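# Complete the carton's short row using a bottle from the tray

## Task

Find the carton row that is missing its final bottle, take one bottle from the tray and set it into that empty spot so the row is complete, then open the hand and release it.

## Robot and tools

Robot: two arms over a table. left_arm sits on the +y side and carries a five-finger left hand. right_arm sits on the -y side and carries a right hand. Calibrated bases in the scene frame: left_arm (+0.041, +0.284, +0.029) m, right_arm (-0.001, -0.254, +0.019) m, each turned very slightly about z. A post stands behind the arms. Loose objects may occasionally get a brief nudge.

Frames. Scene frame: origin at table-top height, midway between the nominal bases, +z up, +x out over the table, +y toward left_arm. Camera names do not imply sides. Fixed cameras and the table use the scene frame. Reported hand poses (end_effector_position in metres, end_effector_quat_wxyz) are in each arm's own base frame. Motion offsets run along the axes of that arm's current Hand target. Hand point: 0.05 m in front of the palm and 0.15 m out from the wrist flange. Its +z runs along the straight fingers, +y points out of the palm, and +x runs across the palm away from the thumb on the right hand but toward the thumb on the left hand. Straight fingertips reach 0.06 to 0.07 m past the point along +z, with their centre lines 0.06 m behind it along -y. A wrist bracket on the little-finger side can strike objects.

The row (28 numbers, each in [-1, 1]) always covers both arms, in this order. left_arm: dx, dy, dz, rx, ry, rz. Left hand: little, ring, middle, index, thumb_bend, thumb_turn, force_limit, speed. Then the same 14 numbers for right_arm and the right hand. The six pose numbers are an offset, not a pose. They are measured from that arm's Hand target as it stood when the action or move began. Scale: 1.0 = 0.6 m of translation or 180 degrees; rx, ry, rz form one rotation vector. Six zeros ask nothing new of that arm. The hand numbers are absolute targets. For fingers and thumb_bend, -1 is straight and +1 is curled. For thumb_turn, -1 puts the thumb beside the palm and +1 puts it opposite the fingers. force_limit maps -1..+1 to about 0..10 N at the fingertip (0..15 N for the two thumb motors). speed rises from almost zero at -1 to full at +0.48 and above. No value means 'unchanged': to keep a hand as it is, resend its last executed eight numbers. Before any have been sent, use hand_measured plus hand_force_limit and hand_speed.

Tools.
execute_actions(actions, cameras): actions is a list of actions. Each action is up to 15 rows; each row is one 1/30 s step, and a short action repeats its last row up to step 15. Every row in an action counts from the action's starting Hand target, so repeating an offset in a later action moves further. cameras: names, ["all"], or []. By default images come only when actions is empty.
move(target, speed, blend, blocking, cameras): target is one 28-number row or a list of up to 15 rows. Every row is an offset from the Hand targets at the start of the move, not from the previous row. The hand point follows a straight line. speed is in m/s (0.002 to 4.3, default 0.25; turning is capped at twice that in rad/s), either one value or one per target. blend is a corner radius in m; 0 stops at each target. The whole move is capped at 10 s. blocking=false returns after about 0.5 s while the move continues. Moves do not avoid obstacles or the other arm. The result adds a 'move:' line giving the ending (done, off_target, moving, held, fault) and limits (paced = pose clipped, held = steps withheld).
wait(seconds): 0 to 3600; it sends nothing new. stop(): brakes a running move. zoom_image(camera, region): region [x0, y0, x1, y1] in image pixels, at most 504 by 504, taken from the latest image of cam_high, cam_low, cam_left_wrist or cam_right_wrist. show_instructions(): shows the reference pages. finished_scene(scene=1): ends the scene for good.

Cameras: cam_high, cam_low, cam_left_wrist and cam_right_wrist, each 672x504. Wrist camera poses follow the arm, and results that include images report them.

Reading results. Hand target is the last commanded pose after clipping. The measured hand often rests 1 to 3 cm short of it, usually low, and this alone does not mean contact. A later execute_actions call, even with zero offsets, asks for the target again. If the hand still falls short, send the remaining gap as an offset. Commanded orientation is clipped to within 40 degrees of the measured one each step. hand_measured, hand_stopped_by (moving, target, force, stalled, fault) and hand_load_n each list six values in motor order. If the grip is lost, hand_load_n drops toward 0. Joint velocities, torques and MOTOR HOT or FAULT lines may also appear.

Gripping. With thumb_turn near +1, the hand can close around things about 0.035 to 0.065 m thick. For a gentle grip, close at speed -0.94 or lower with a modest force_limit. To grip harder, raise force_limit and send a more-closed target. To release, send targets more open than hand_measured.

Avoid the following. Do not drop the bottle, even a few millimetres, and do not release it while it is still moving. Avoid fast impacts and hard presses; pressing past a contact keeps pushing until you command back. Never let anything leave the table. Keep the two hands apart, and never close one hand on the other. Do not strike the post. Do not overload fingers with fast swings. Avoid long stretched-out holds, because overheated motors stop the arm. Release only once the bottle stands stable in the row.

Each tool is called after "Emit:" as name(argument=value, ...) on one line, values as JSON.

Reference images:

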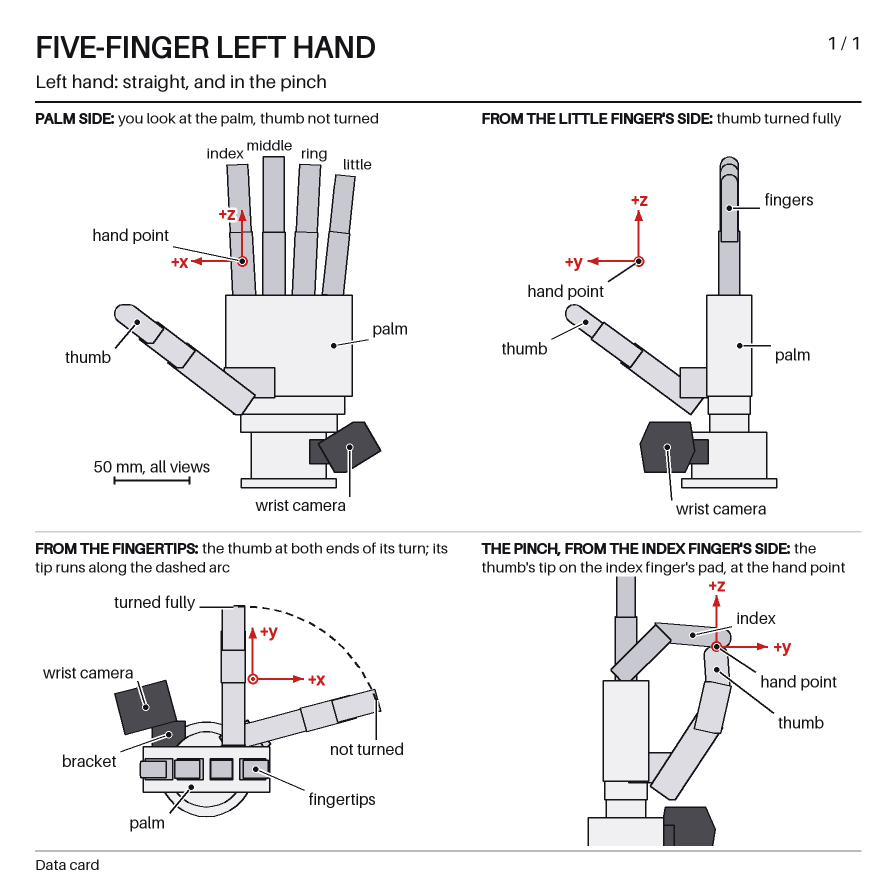

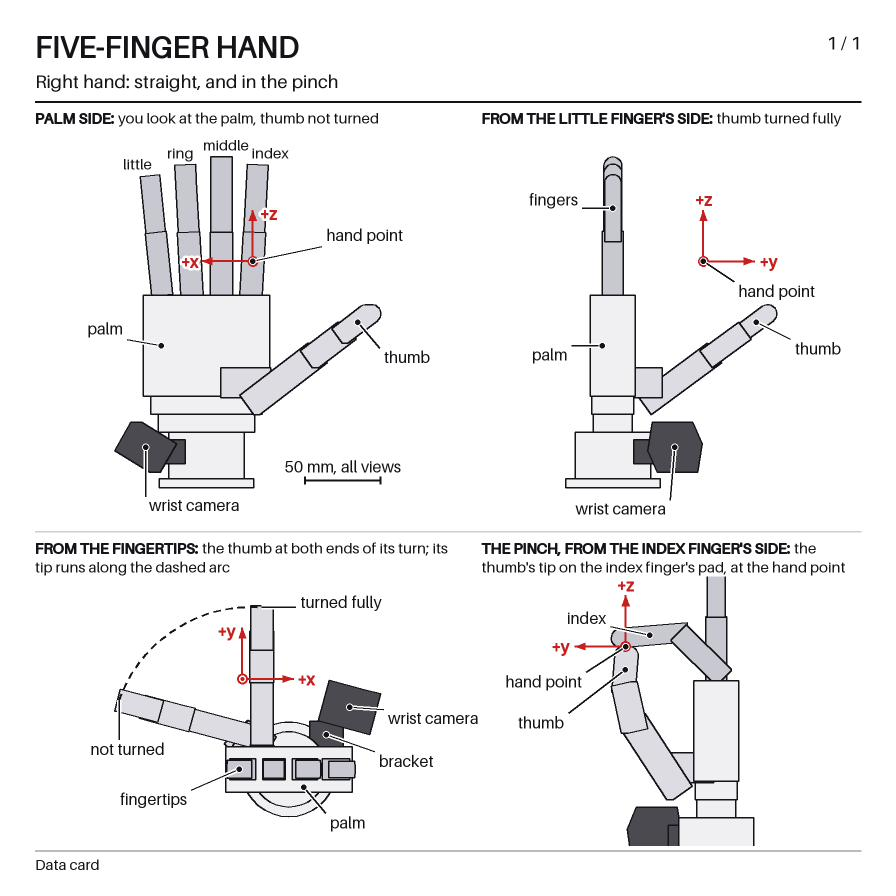

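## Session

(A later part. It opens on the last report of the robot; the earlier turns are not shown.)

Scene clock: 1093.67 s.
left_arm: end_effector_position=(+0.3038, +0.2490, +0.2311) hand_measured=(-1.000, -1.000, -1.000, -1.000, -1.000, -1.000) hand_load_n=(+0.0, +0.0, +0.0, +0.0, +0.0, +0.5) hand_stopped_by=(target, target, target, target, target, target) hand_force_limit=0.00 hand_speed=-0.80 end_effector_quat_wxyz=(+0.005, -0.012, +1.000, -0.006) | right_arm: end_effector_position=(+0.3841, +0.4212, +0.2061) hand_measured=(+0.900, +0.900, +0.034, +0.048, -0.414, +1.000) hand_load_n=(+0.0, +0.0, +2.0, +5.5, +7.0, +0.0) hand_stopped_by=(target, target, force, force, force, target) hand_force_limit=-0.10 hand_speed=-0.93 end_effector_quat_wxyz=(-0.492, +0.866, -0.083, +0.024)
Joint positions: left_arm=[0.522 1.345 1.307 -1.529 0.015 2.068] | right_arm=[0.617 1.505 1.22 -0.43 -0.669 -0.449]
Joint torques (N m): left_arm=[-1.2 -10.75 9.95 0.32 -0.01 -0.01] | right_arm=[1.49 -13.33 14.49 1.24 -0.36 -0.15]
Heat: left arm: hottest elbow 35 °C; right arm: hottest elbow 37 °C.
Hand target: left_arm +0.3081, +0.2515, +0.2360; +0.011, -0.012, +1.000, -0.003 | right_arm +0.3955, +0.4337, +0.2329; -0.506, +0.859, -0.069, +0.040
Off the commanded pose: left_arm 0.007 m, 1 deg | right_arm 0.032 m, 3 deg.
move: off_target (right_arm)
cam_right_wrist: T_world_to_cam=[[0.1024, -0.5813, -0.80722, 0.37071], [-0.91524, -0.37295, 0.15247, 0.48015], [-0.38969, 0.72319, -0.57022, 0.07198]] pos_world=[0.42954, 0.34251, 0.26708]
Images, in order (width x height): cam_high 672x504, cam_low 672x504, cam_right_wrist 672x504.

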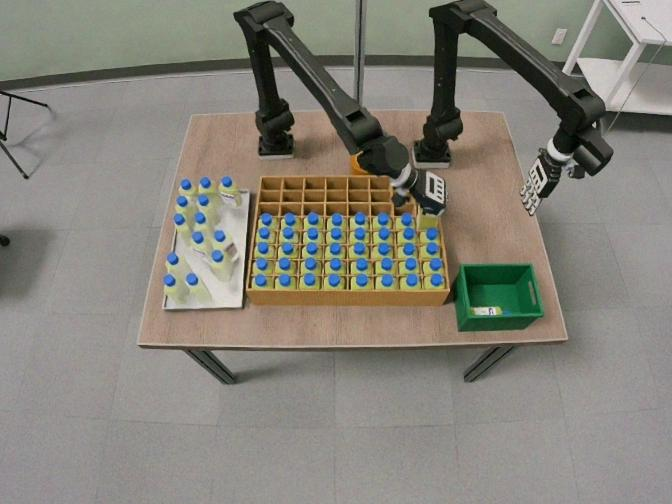

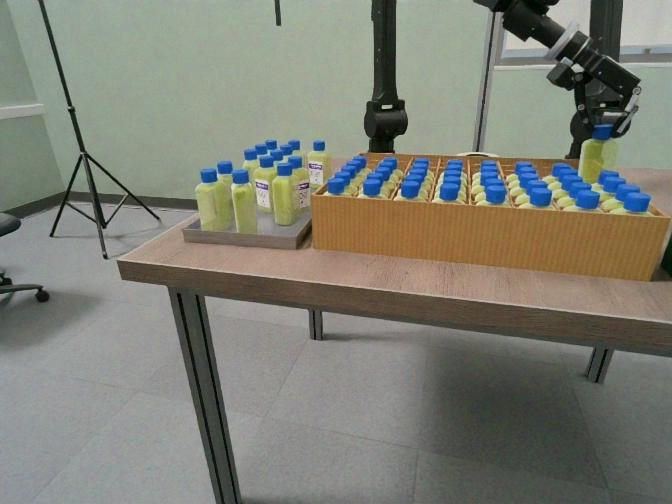

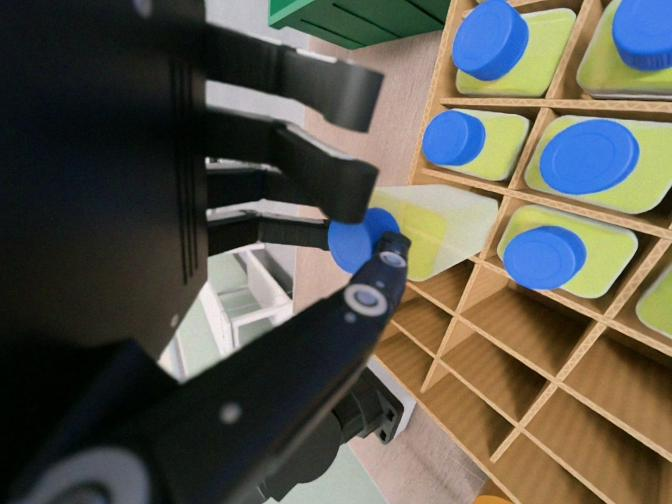

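Emit:
move(target=[[0,0,0,0,0,0,-1,-1,-1,-1,-1,-1,0,-0.8,0.002,-0.0117,0.0215,-0.0222,0,0,0.9,0.9,0.36,0.36,-0.05,1,-0.1,-0.93]], speed=0.03, cameras=["cam_low","cam_right_wrist","cam_high"])

Emit:
zoom_image(camera="cam_high", region=[410, 190, 460, 240])

Emit:
zoom_image(camera="cam_right_wrist", region=[440, 160, 600, 310])

Emit:
zoom_image(camera="cam_low", region=[550, 80, 670, 220])

Scene clock: 1104.43 s.
left_arm: end_effector_position=(+0.3038, +0.2490, +0.2311) hand_measured=(-1.000, -1.000, -1.000, -1.000, -1.000, -1.000) hand_load_n=(+0.0, -0.5, +0.0, +0.0, +0.0, +0.0) hand_stopped_by=(target, target, target, target, target, target) hand_force_limit=0.00 hand_speed=-0.80 end_effector_quat_wxyz=(+0.005, -0.012, +1.000, -0.006) | right_arm: end_effector_position=(+0.3878, +0.4339, +0.2039) hand_measured=(+0.900, +0.900, +0.034, +0.048, -0.414, +1.000) hand_load_n=(+0.0, +0.0, +2.0, +6.0, +7.0, +0.0) hand_stopped_by=(target, target, force, force, force, target) hand_force_limit=-0.10 hand_speed=-0.93 end_effector_quat_wxyz=(-0.459, +0.884, -0.085, +0.021)
Joint positions: left_arm=[0.522 1.345 1.307 -1.529 0.015 2.068] | right_arm=[0.649 1.555 1.307 -0.536 -0.612 -0.469]
Joint torques (N m): left_arm=[-0.97 -10.52 10.02 0.34 0 -0.01] | right_arm=[1.96 -14.56 14.91 1.46 -0.34 -0.09]
Heat: left arm: hottest elbow 35 °C; right arm: hottest elbow 37 °C.
Hand target: left_arm +0.3081, +0.2515, +0.2360; +0.011, -0.012, +1.000, -0.003 | right_arm +0.3990, +0.4481, +0.2327; -0.475, +0.876, -0.070, +0.038
Off the commanded pose: left_arm 0.007 m, 1 deg | right_arm 0.034 m, 3 deg.
move: off_target (right_arm)
cam_right_wrist: T_world_to_cam=[[0.09136, -0.63957, -0.76329, 0.39656], [-0.91235, -0.36095, 0.19324, 0.47404], [-0.3991, 0.67873, -0.61648, 0.09531]] pos_world=[0.4343, 0.36003, 0.26984]
Images, in order (width x height): cam_high 672x504, cam_low 672x504, cam_right_wrist 672x504.

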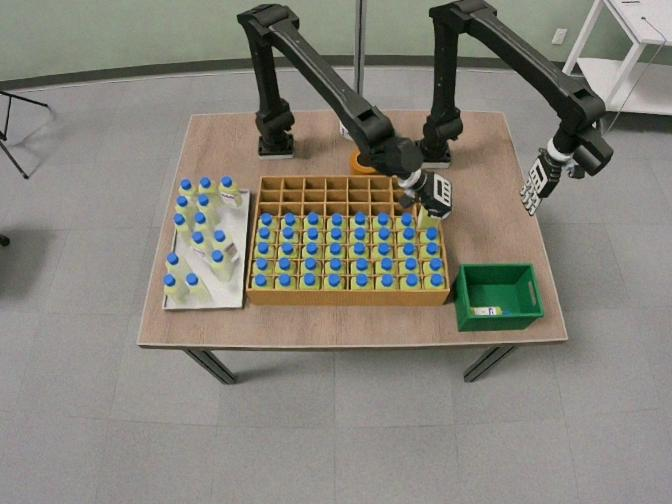

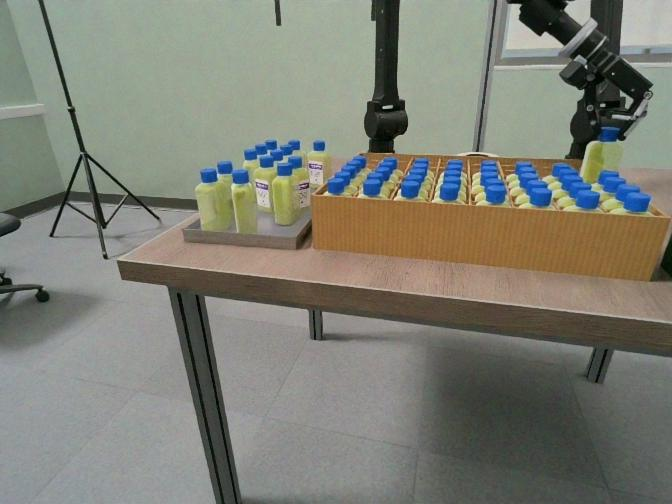

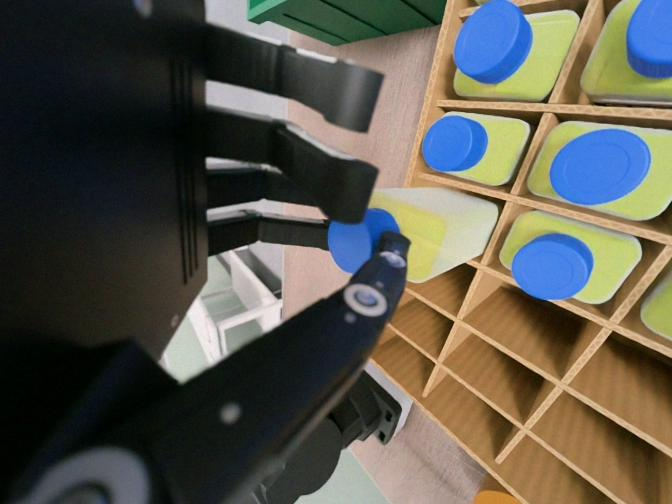

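Scaled by 10.080 from the camera's image (finer frame: 960x720).

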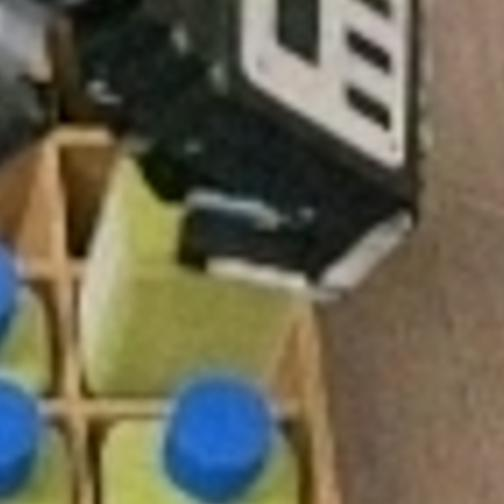

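Scaled by 3.150 from the camera's image (finer frame: 960x720).

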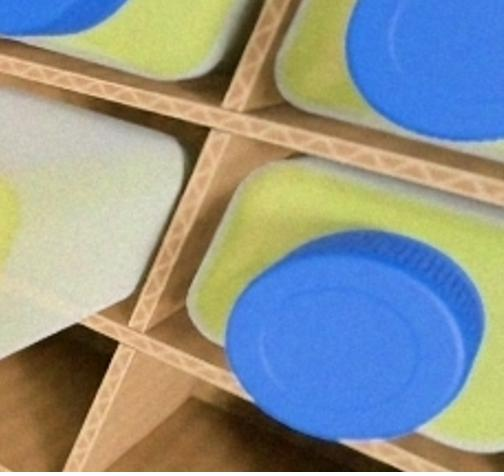

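Scaled by 3.600 from the camera's image (finer frame: 960x720).

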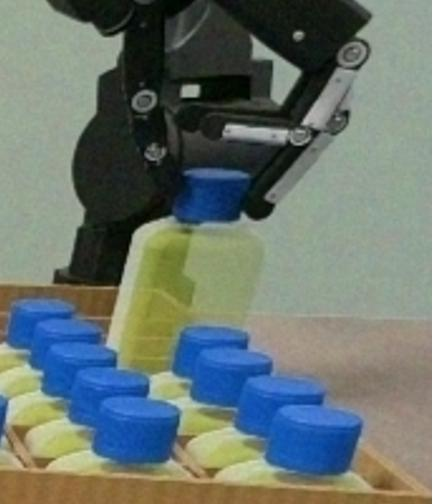

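Emit:
move(target=[[0,0,0,0,0,0,-1,-1,-1,-1,-1,-1,0,-0.8,-0.0093,0.0498,0.0077,-0.0083,0,0,0.9,0.9,0.36,0.36,-0.05,1,-0.1,-0.93]], speed=0.03, cameras=["cam_low","cam_right_wrist","cam_high"])

Emit:
zoom_image(camera="cam_high", region=[410, 190, 460, 240])

Emit:
zoom_image(camera="cam_right_wrist", region=[440, 160, 600, 310])

Emit:
zoom_image(camera="cam_low", region=[550, 80, 670, 220])

Scene clock: 1123.23 s.
left_arm: end_effector_position=(+0.3038, +0.2490, +0.2311) hand_measured=(-1.000, -1.000, -1.000, -1.000, -1.000, -1.000) hand_load_n=(+0.0, +0.0, +0.0, +0.0, +0.0, +0.0) hand_stopped_by=(target, target, target, target, target, target) hand_force_limit=0.00 hand_speed=-0.80 end_effector_quat_wxyz=(+0.005, -0.012, +1.000, -0.006) | right_arm: end_effector_position=(+0.3877, +0.4311, +0.1972) hand_measured=(+0.900, +0.900, +0.034, +0.048, -0.414, +1.000) hand_load_n=(+0.0, +0.0, +1.5, +5.5, +7.5, +0.0) hand_stopped_by=(target, target, force, force, force, target) hand_force_limit=-0.10 hand_speed=-0.93 end_effector_quat_wxyz=(-0.454, +0.887, -0.080, +0.025)
Joint positions: left_arm=[0.522 1.345 1.307 -1.529 0.015 2.068] | right_arm=[0.649 1.555 1.294 -0.531 -0.603 -0.487]
Joint torques (N m): left_arm=[-1.2 -10.4 10 0.27 -0.01 -0.03] | right_arm=[0.91 -14.92 10.36 2.44 -0.35 -0.15]
Heat: left arm: hottest elbow 35 °C; right arm: hottest elbow 41 °C.
Hand target: left_arm +0.3081, +0.2515, +0.2360; +0.011, -0.012, +1.000, -0.003 | right_arm +0.3916, +0.4367, +0.2051; -0.464, +0.882, -0.070, +0.037
Off the commanded pose: left_arm 0.007 m, 1 deg | right_arm 0.010 m, 2 deg.
move: done
cam_right_wrist: T_world_to_cam=[[0.10392, -0.64775, -0.75473, 0.38658], [-0.91282, -0.36343, 0.18623, 0.47682], [-0.39493, 0.66958, -0.62905, 0.09781]] pos_world=[0.43371, 0.3582, 0.26449]
Images, in order (width x height): cam_high 672x504, cam_low 672x504, cam_right_wrist 672x504.

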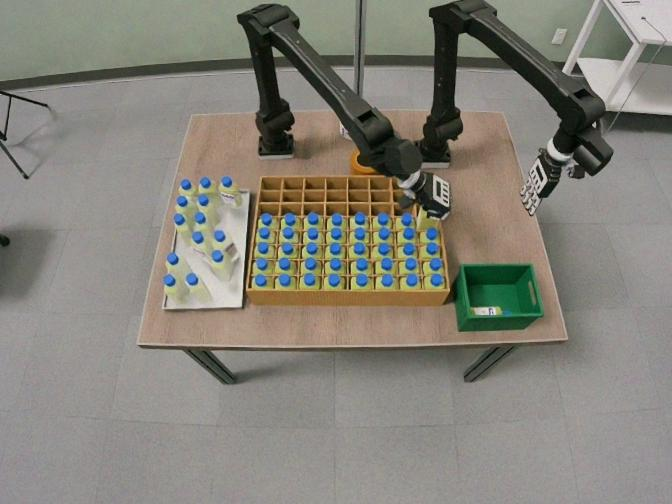

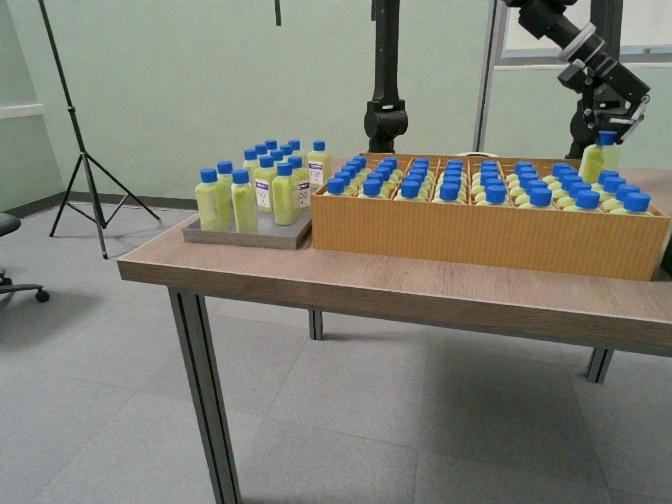

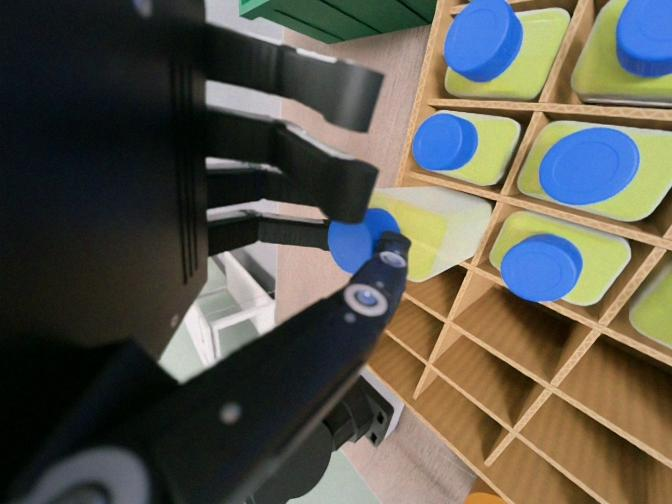

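Scaled by 10.080 from the camera's image (finer frame: 960x720).

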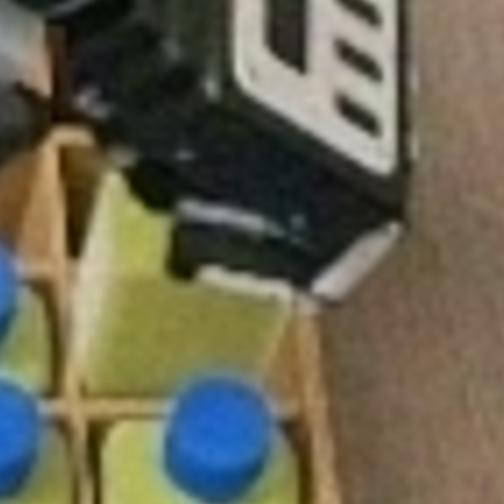

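Scaled by 3.150 from the camera's image (finer frame: 960x720).

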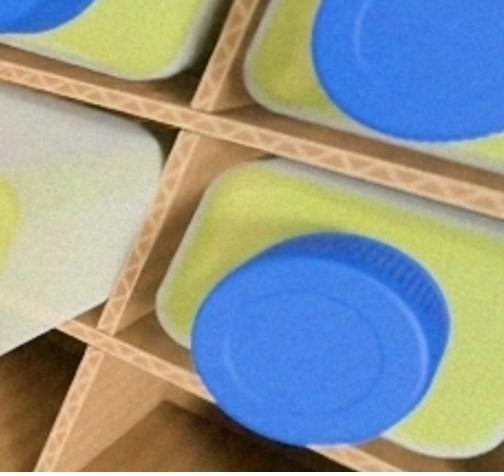

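Scaled by 3.600 from the camera's image (finer frame: 960x720).

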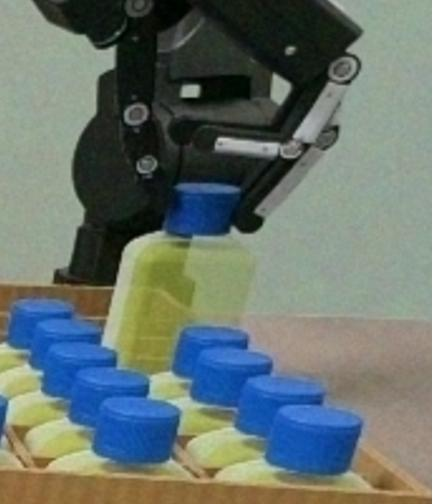

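Emit:
move(target=[[0,0,0,0,0,0,-1,-1,-1,-1,-1,-1,0,-0.8,0.0005,0.0242,0.024,0,0,0,0.9,0.9,0.36,0.36,-0.05,1,-0.1,-0.93]], speed=0.03, cameras=["cam_low","cam_right_wrist","cam_high"])

Emit:
zoom_image(camera="cam_right_wrist", region=[380, 100, 600, 330])

Emit:
zoom_image(camera="cam_low", region=[550, 80, 670, 220])

Scene clock: 1133.43 s.
left_arm: end_effector_position=(+0.3038, +0.2490, +0.2311) hand_measured=(-1.000, -1.000, -1.000, -1.000, -1.000, -1.000) hand_load_n=(+0.0, +0.0, +0.0, +0.0, +0.0, +0.0) hand_stopped_by=(target, target, target, target, target, target) hand_force_limit=0.00 hand_speed=-0.80 end_effector_quat_wxyz=(+0.005, -0.012, +1.000, -0.006) | right_arm: end_effector_position=(+0.3891, +0.4324, +0.1770) hand_measured=(+0.900, +0.900, +0.034, +0.048, -0.414, +1.000) hand_load_n=(+0.0, +0.0, +2.0, +5.5, +7.0, +0.0) hand_stopped_by=(target, target, force, force, force, target) hand_force_limit=-0.10 hand_speed=-0.93 end_effector_quat_wxyz=(-0.453, +0.887, -0.080, +0.026)
Joint positions: left_arm=[0.522 1.345 1.307 -1.529 0.015 2.068] | right_arm=[0.651 1.574 1.262 -0.48 -0.6 -0.487]
Joint torques (N m): left_arm=[-1.2 -10.4 10.02 0.34 -0.01 -0.02] | right_arm=[1.49 -14.27 10.18 2.59 -0.34 -0.11]
Heat: left arm: hottest elbow 35 °C; right arm: hottest elbow 40 °C.
Hand target: left_arm +0.3081, +0.2515, +0.2360; +0.011, -0.012, +1.000, -0.003 | right_arm +0.3924, +0.4402, +0.1849; -0.464, +0.882, -0.070, +0.037
Off the commanded pose: left_arm 0.007 m, 1 deg | right_arm 0.012 m, 2 deg.
move: off_target (right_arm)
cam_right_wrist: T_world_to_cam=[[0.10486, -0.64951, -0.75309, 0.37221], [-0.91353, -0.36217, 0.18516, 0.4823], [-0.39301, 0.66856, -0.63133, 0.08486]] pos_world=[0.43492, 0.3597, 0.24458]
Images, in order (width x height): cam_high 672x504, cam_low 672x504, cam_right_wrist 672x504.

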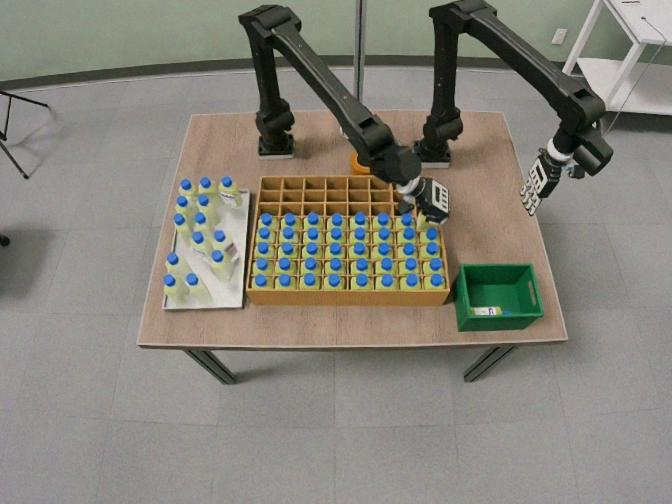

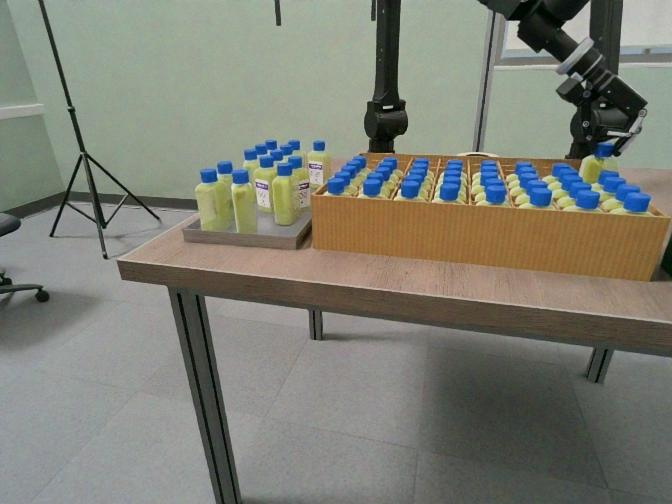

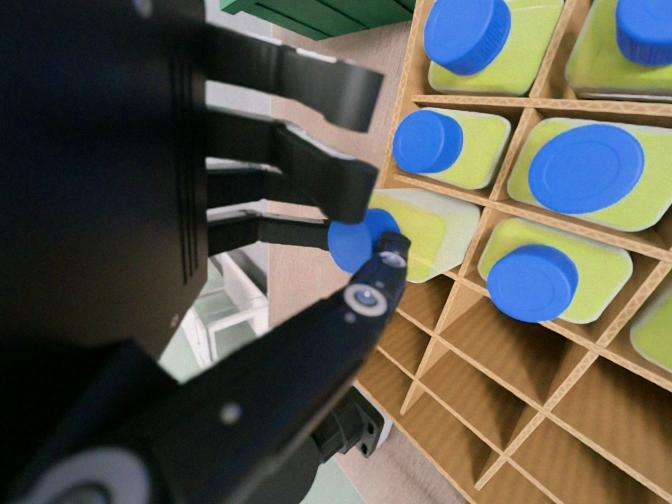

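Scaled by 2.191 from the camera's image (finer frame: 960x720).

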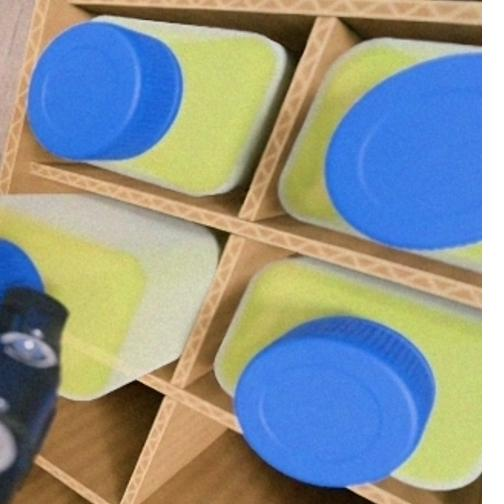

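Scaled by 3.600 from the camera's image (finer frame: 960x720).

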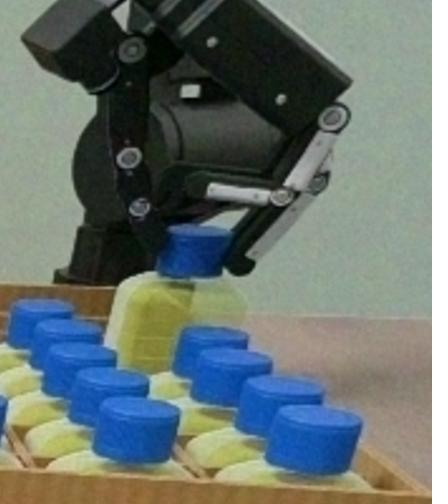

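Emit:
move(target=[[0,0,0,0,0,0,-1,-1,-1,-1,-1,-1,0,-0.8,0,0.0387,0.0261,0,0,0,0.9,0.9,0.36,0.36,-0.05,1,-0.1,-0.93]], speed=0.03, cameras=["cam_low","cam_right_wrist","cam_high"])

Emit:
zoom_image(camera="cam_low", region=[550, 80, 670, 220])

Emit:
zoom_image(camera="cam_right_wrist", region=[320, 100, 600, 380])

Scene clock: 1143.70 s.
left_arm: end_effector_position=(+0.3038, +0.2490, +0.2311) hand_measured=(-1.000, -1.000, -1.000, -1.000, -1.000, -1.000) hand_load_n=(+0.0, +0.0, +0.0, +0.0, +0.0, +0.0) hand_stopped_by=(target, target, target, target, target, target) hand_force_limit=0.00 hand_speed=-0.80 end_effector_quat_wxyz=(+0.005, -0.012, +1.000, -0.006) | right_arm: end_effector_position=(+0.3891, +0.4324, +0.1501) hand_measured=(+0.900, +0.900, +0.034, +0.048, -0.414, +1.000) hand_load_n=(+0.0, +0.0, +1.5, +5.5, +7.0, +0.0) hand_stopped_by=(target, target, force, force, force, target) hand_force_limit=-0.10 hand_speed=-0.93 end_effector_quat_wxyz=(-0.454, +0.887, -0.080, +0.027)
Joint positions: left_arm=[0.522 1.345 1.307 -1.529 0.015 2.068] | right_arm=[0.651 1.597 1.214 -0.407 -0.599 -0.487]
Joint torques (N m): left_arm=[-1.2 -10.58 9.96 0.25 0 -0.02] | right_arm=[0.79 -14.21 9.83 2.54 -0.4 -0.14]
Heat: left arm: hottest elbow 35 °C; right arm: hottest elbow 40 °C.
Hand target: left_arm +0.3081, +0.2515, +0.2360; +0.011, -0.012, +1.000, -0.003 | right_arm +0.3923, +0.4399, +0.1569; -0.464, +0.882, -0.070, +0.037
Off the commanded pose: left_arm 0.007 m, 1 deg | right_arm 0.011 m, 2 deg.
move: off_target (right_arm)
cam_right_wrist: T_world_to_cam=[[0.10612, -0.64869, -0.75362, 0.35112], [-0.91399, -0.36213, 0.18301, 0.48768], [-0.39162, 0.66937, -0.63133, 0.06704]] pos_world=[0.43472, 0.3595, 0.21769]
Images, in order (width x height): cam_high 672x504, cam_low 672x504, cam_right_wrist 672x504.

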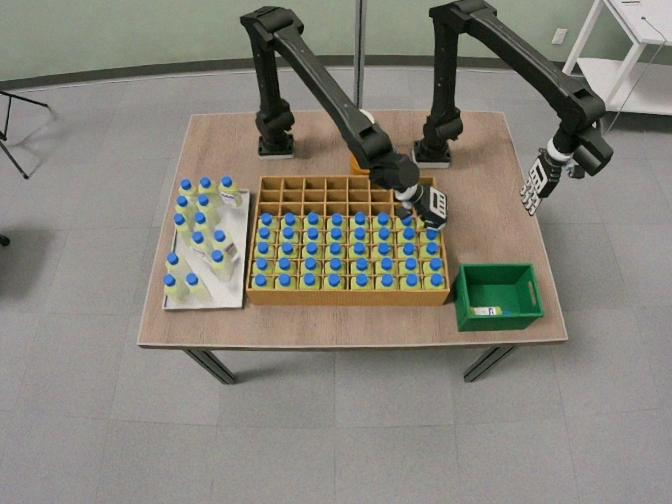

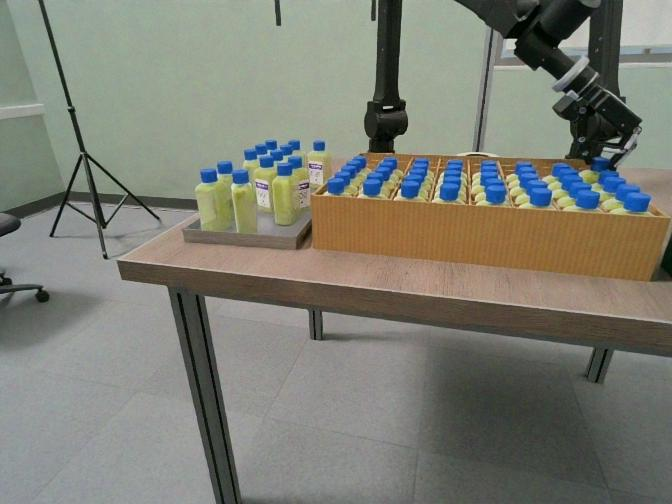

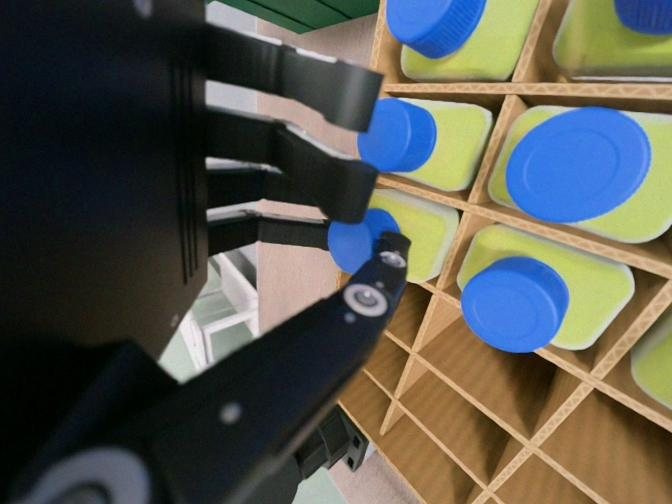

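Scaled by 3.600 from the camera's image (finer frame: 960x720).

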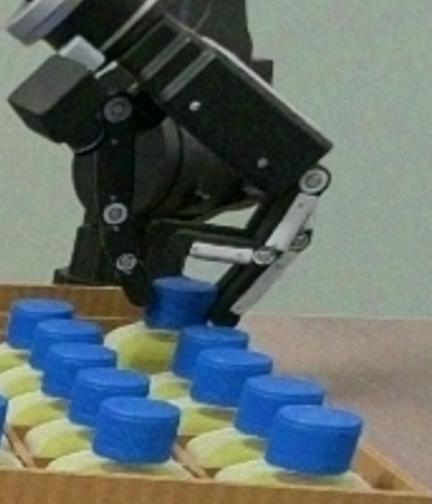

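Scaled by 1.800 from the camera's image (finer frame: 960x720).

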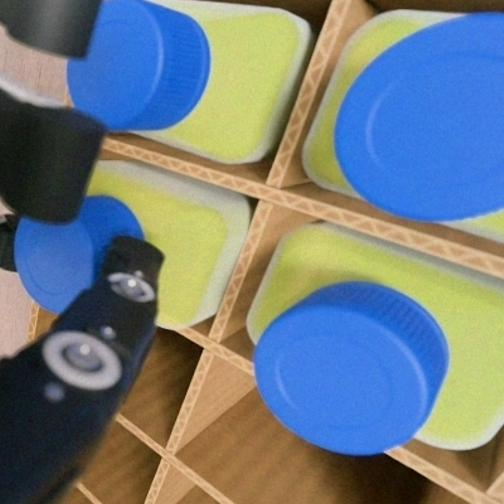

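Emit:
move(target=[[0,0,0,0,0,0,-1,-1,-1,-1,-1,-1,0,-0.8,0,0.0166,0.0112,0,0,0,0.9,0.9,0.36,0.36,-0.05,1,-0.1,-0.93]], speed=0.02, cameras=["cam_low","cam_right_wrist","cam_high"])

Emit:
zoom_image(camera="cam_low", region=[550, 80, 670, 220])

Emit:
zoom_image(camera="cam_right_wrist", region=[290, 100, 570, 380])

Emit:
zoom_image(camera="cam_high", region=[390, 180, 470, 260])

Scene clock: 1153.53 s.
left_arm: end_effector_position=(+0.3038, +0.2490, +0.2311) hand_measured=(-1.000, -1.000, -1.000, -1.000, -1.000, -1.000) hand_load_n=(+0.0, +0.0, +0.0, +0.0, +0.0, +0.0) hand_stopped_by=(target, target, target, target, target, target) hand_force_limit=0.00 hand_speed=-0.80 end_effector_quat_wxyz=(+0.005, -0.012, +1.000, -0.006) | right_arm: end_effector_position=(+0.3890, +0.4323, +0.1388) hand_measured=(+0.900, +0.900, +0.034, +0.048, -0.414, +1.000) hand_load_n=(+0.0, +0.0, +2.0, +5.5, +7.0, +0.0) hand_stopped_by=(target, target, force, force, force, target) hand_force_limit=-0.10 hand_speed=-0.93 end_effector_quat_wxyz=(-0.454, +0.887, -0.080, +0.028)
Joint positions: left_arm=[0.522 1.345 1.307 -1.529 0.015 2.068] | right_arm=[0.651 1.608 1.195 -0.375 -0.599 -0.487]
Joint torques (N m): left_arm=[-1.2 -10.58 10 0.27 0 -0.02] | right_arm=[0.32 -15.15 9.85 2.61 -0.39 -0.11]
Heat: left arm: hottest elbow 35 °C; right arm: hottest elbow 39 °C.
Hand target: left_arm +0.3081, +0.2515, +0.2360; +0.011, -0.012, +1.000, -0.003 | right_arm +0.3922, +0.4398, +0.1449; -0.464, +0.882, -0.070, +0.037
Off the commanded pose: left_arm 0.007 m, 1 deg | right_arm 0.010 m, 2 deg.
move: done
cam_right_wrist: T_world_to_cam=[[0.10684, -0.64812, -0.754, 0.34204], [-0.91416, -0.36226, 0.18185, 0.49], [-0.39101, 0.66985, -0.63119, 0.05941]] pos_world=[0.43462, 0.3594, 0.20629]
Images, in order (width x height): cam_high 672x504, cam_low 672x504, cam_right_wrist 672x504.

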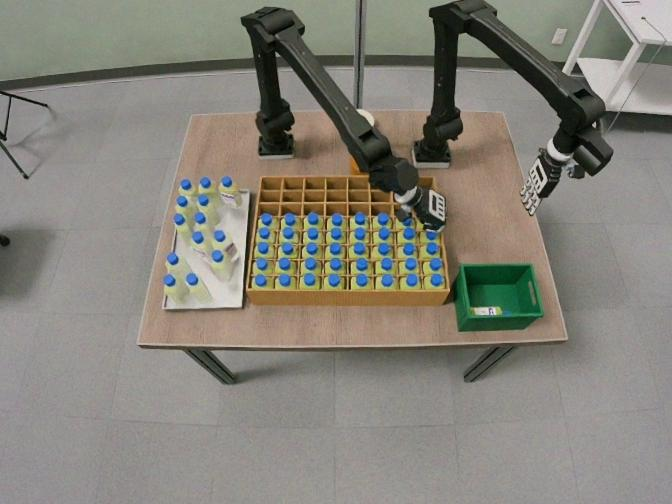

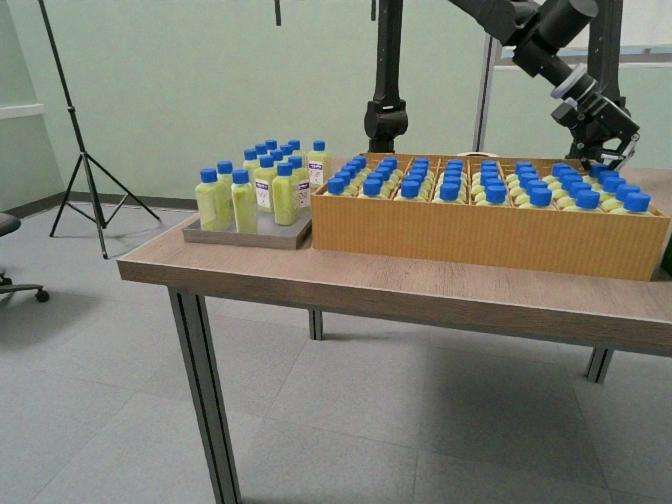

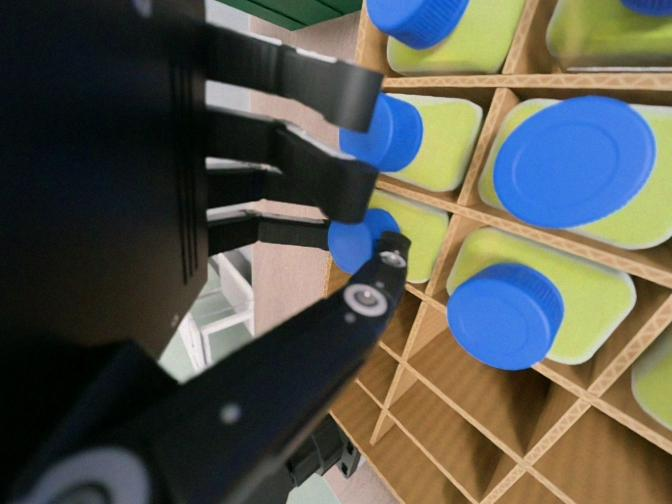

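Scaled by 3.600 from the camera's image (finer frame: 960x720).

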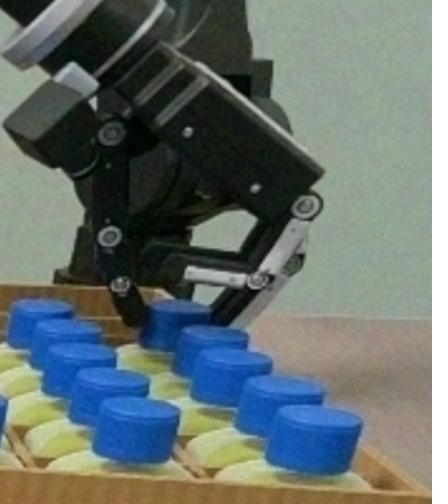

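Scaled by 1.800 from the camera's image (finer frame: 960x720).

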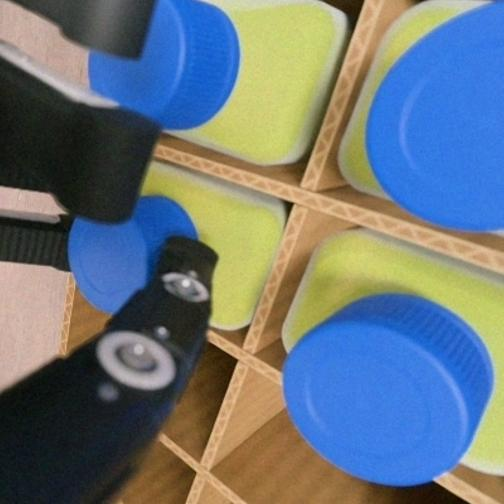

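Scaled by 6.300 from the camera's image (finer frame: 960x720).

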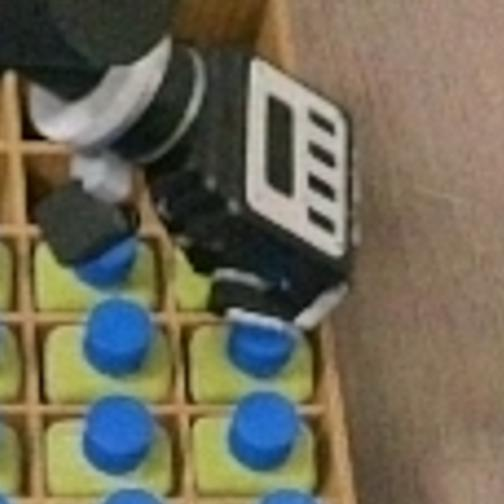

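Emit:
move(target=[[0,0,0,0,0,0,-1,-1,-1,-1,-1,-1,0,-0.8,0,0.0083,0.0056,0,0,0,0.9,0.9,0.36,0.36,-0.05,1,-0.1,-0.93]], speed=0.02, cameras=["cam_low","cam_right_wrist"])

Emit:
zoom_image(camera="cam_low", region=[550, 80, 670, 220])

Scene clock: 1159.03 s.
left_arm: end_effector_position=(+0.3038, +0.2490, +0.2311) hand_measured=(-1.000, -1.000, -1.000, -1.000, -1.000, -1.000) hand_load_n=(+0.0, +0.0, +0.0, +0.0, -0.5, -0.5) hand_stopped_by=(target, target, target, target, target, target) hand_force_limit=0.00 hand_speed=-0.80 end_effector_quat_wxyz=(+0.005, -0.012, +1.000, -0.006) | right_arm: end_effector_position=(+0.3899, +0.4330, +0.1365) hand_measured=(+0.900, +0.900, +0.034, +0.048, -0.414, +1.000) hand_load_n=(+0.0, +0.0, +2.0, +6.0, +7.0, +0.5) hand_stopped_by=(target, target, force, force, force, target) hand_force_limit=-0.10 hand_speed=-0.93 end_effector_quat_wxyz=(-0.457, +0.886, -0.078, +0.030)
Joint positions: left_arm=[0.522 1.345 1.307 -1.529 0.015 2.068] | right_arm=[0.651 1.61 1.189 -0.36 -0.599 -0.487]
Joint torques (N m): left_arm=[-1.2 -10.4 9.96 0.27 -0.02 -0.01] | right_arm=[1.61 -13.98 9.46 2.66 -0.35 -0.13]
Heat: left arm: hottest elbow 35 °C; right arm: hottest elbow 38 °C.
Hand target: left_arm +0.3081, +0.2515, +0.2360; +0.011, -0.012, +1.000, -0.003 | right_arm +0.3922, +0.4397, +0.1389; -0.464, +0.882, -0.070, +0.037
Off the commanded pose: left_arm 0.007 m, 1 deg | right_arm 0.008 m, 1 deg.
move: done
cam_right_wrist: T_world_to_cam=[[0.11116, -0.64482, -0.75621, 0.33792], [-0.91517, -0.36307, 0.17506, 0.49315], [-0.38744, 0.6726, -0.63048, 0.0552]] pos_world=[0.43514, 0.35981, 0.20401]

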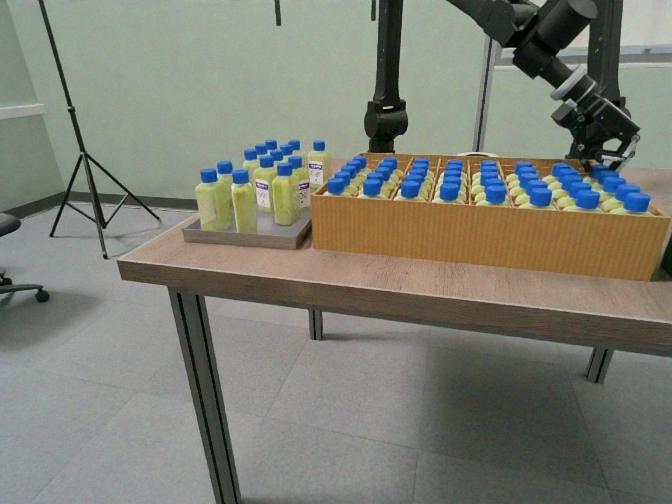

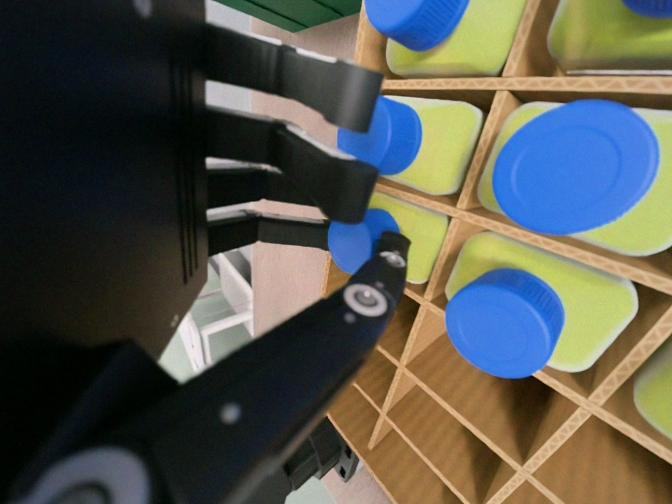

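Scaled by 3.600 from the camera's image (finer frame: 960x720).

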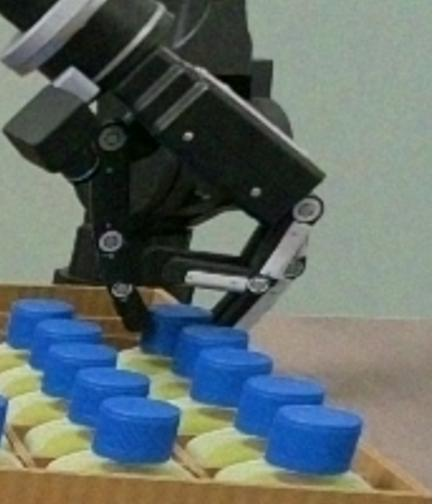

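Emit:
execute_actions(actions=[[[0,0,0,0,0,0,-1,-1,-1,-1,-1,-1,0,-0.8,0,0.0069,0.0047,0,0,0,0.9,0.9,0.36,0.36,-0.05,1,-0.1,-0.93]]])

Scene clock: 1162.23 s.
left_arm: end_effector_position=(+0.3038, +0.2490, +0.2311) hand_measured=(-1.000, -1.000, -1.000, -1.000, -1.000, -1.000) hand_load_n=(+0.0, +0.0, +0.0, +0.0, +0.0, +0.0) hand_stopped_by=(target, target, target, target, target, target) hand_force_limit=0.00 hand_speed=-0.80 end_effector_quat_wxyz=(+0.005, -0.012, +1.000, -0.006) | right_arm: end_effector_position=(+0.3910, +0.4338, +0.1359) hand_measured=(+0.900, +0.900, +0.034, +0.048, -0.414, +1.000) hand_load_n=(+0.0, +0.0, +1.5, +6.0, +7.0, +0.0) hand_stopped_by=(target, target, force, force, force, target) hand_force_limit=-0.10 hand_speed=-0.93 end_effector_quat_wxyz=(-0.460, +0.884, -0.077, +0.034)
Joint positions: left_arm=[0.522 1.345 1.307 -1.529 0.015 2.068] | right_arm=[0.651 1.61 1.184 -0.344 -0.599 -0.487]
Joint torques (N m): left_arm=[-1.14 -10.4 9.98 0.28 0 -0.03] | right_arm=[0.85 -13.27 9.18 2.54 -0.32 -0.12]
Heat: left arm: hottest elbow 35 °C; right arm: hottest elbow 38 °C.
Hand target: left_arm +0.3081, +0.2515, +0.2360; +0.011, -0.012, +1.000, -0.003 | right_arm +0.3923, +0.4397, +0.1341; -0.464, +0.882, -0.070, +0.037
Off the commanded pose: left_arm 0.007 m, 1 deg | right_arm 0.006 m, 1 deg.
Step readings (end_effector_position of left_arm | right_arm):
0: (+0.3038, +0.2490, +0.2311) | (+0.3899, +0.4330, +0.1365)
1: (+0.3038, +0.2490, +0.2311) | (+0.3900, +0.4331, +0.1365)
2: (+0.3038, +0.2490, +0.2311) | (+0.3900, +0.4331, +0.1362)
4: (+0.3038, +0.2490, +0.2311) | (+0.3904, +0.4334, +0.1360)
8: (+0.3038, +0.2490, +0.2311) | (+0.3909, +0.4338, +0.1359)
15: (+0.3038, +0.2490, +0.2311) | (+0.3910, +0.4338, +0.1359)


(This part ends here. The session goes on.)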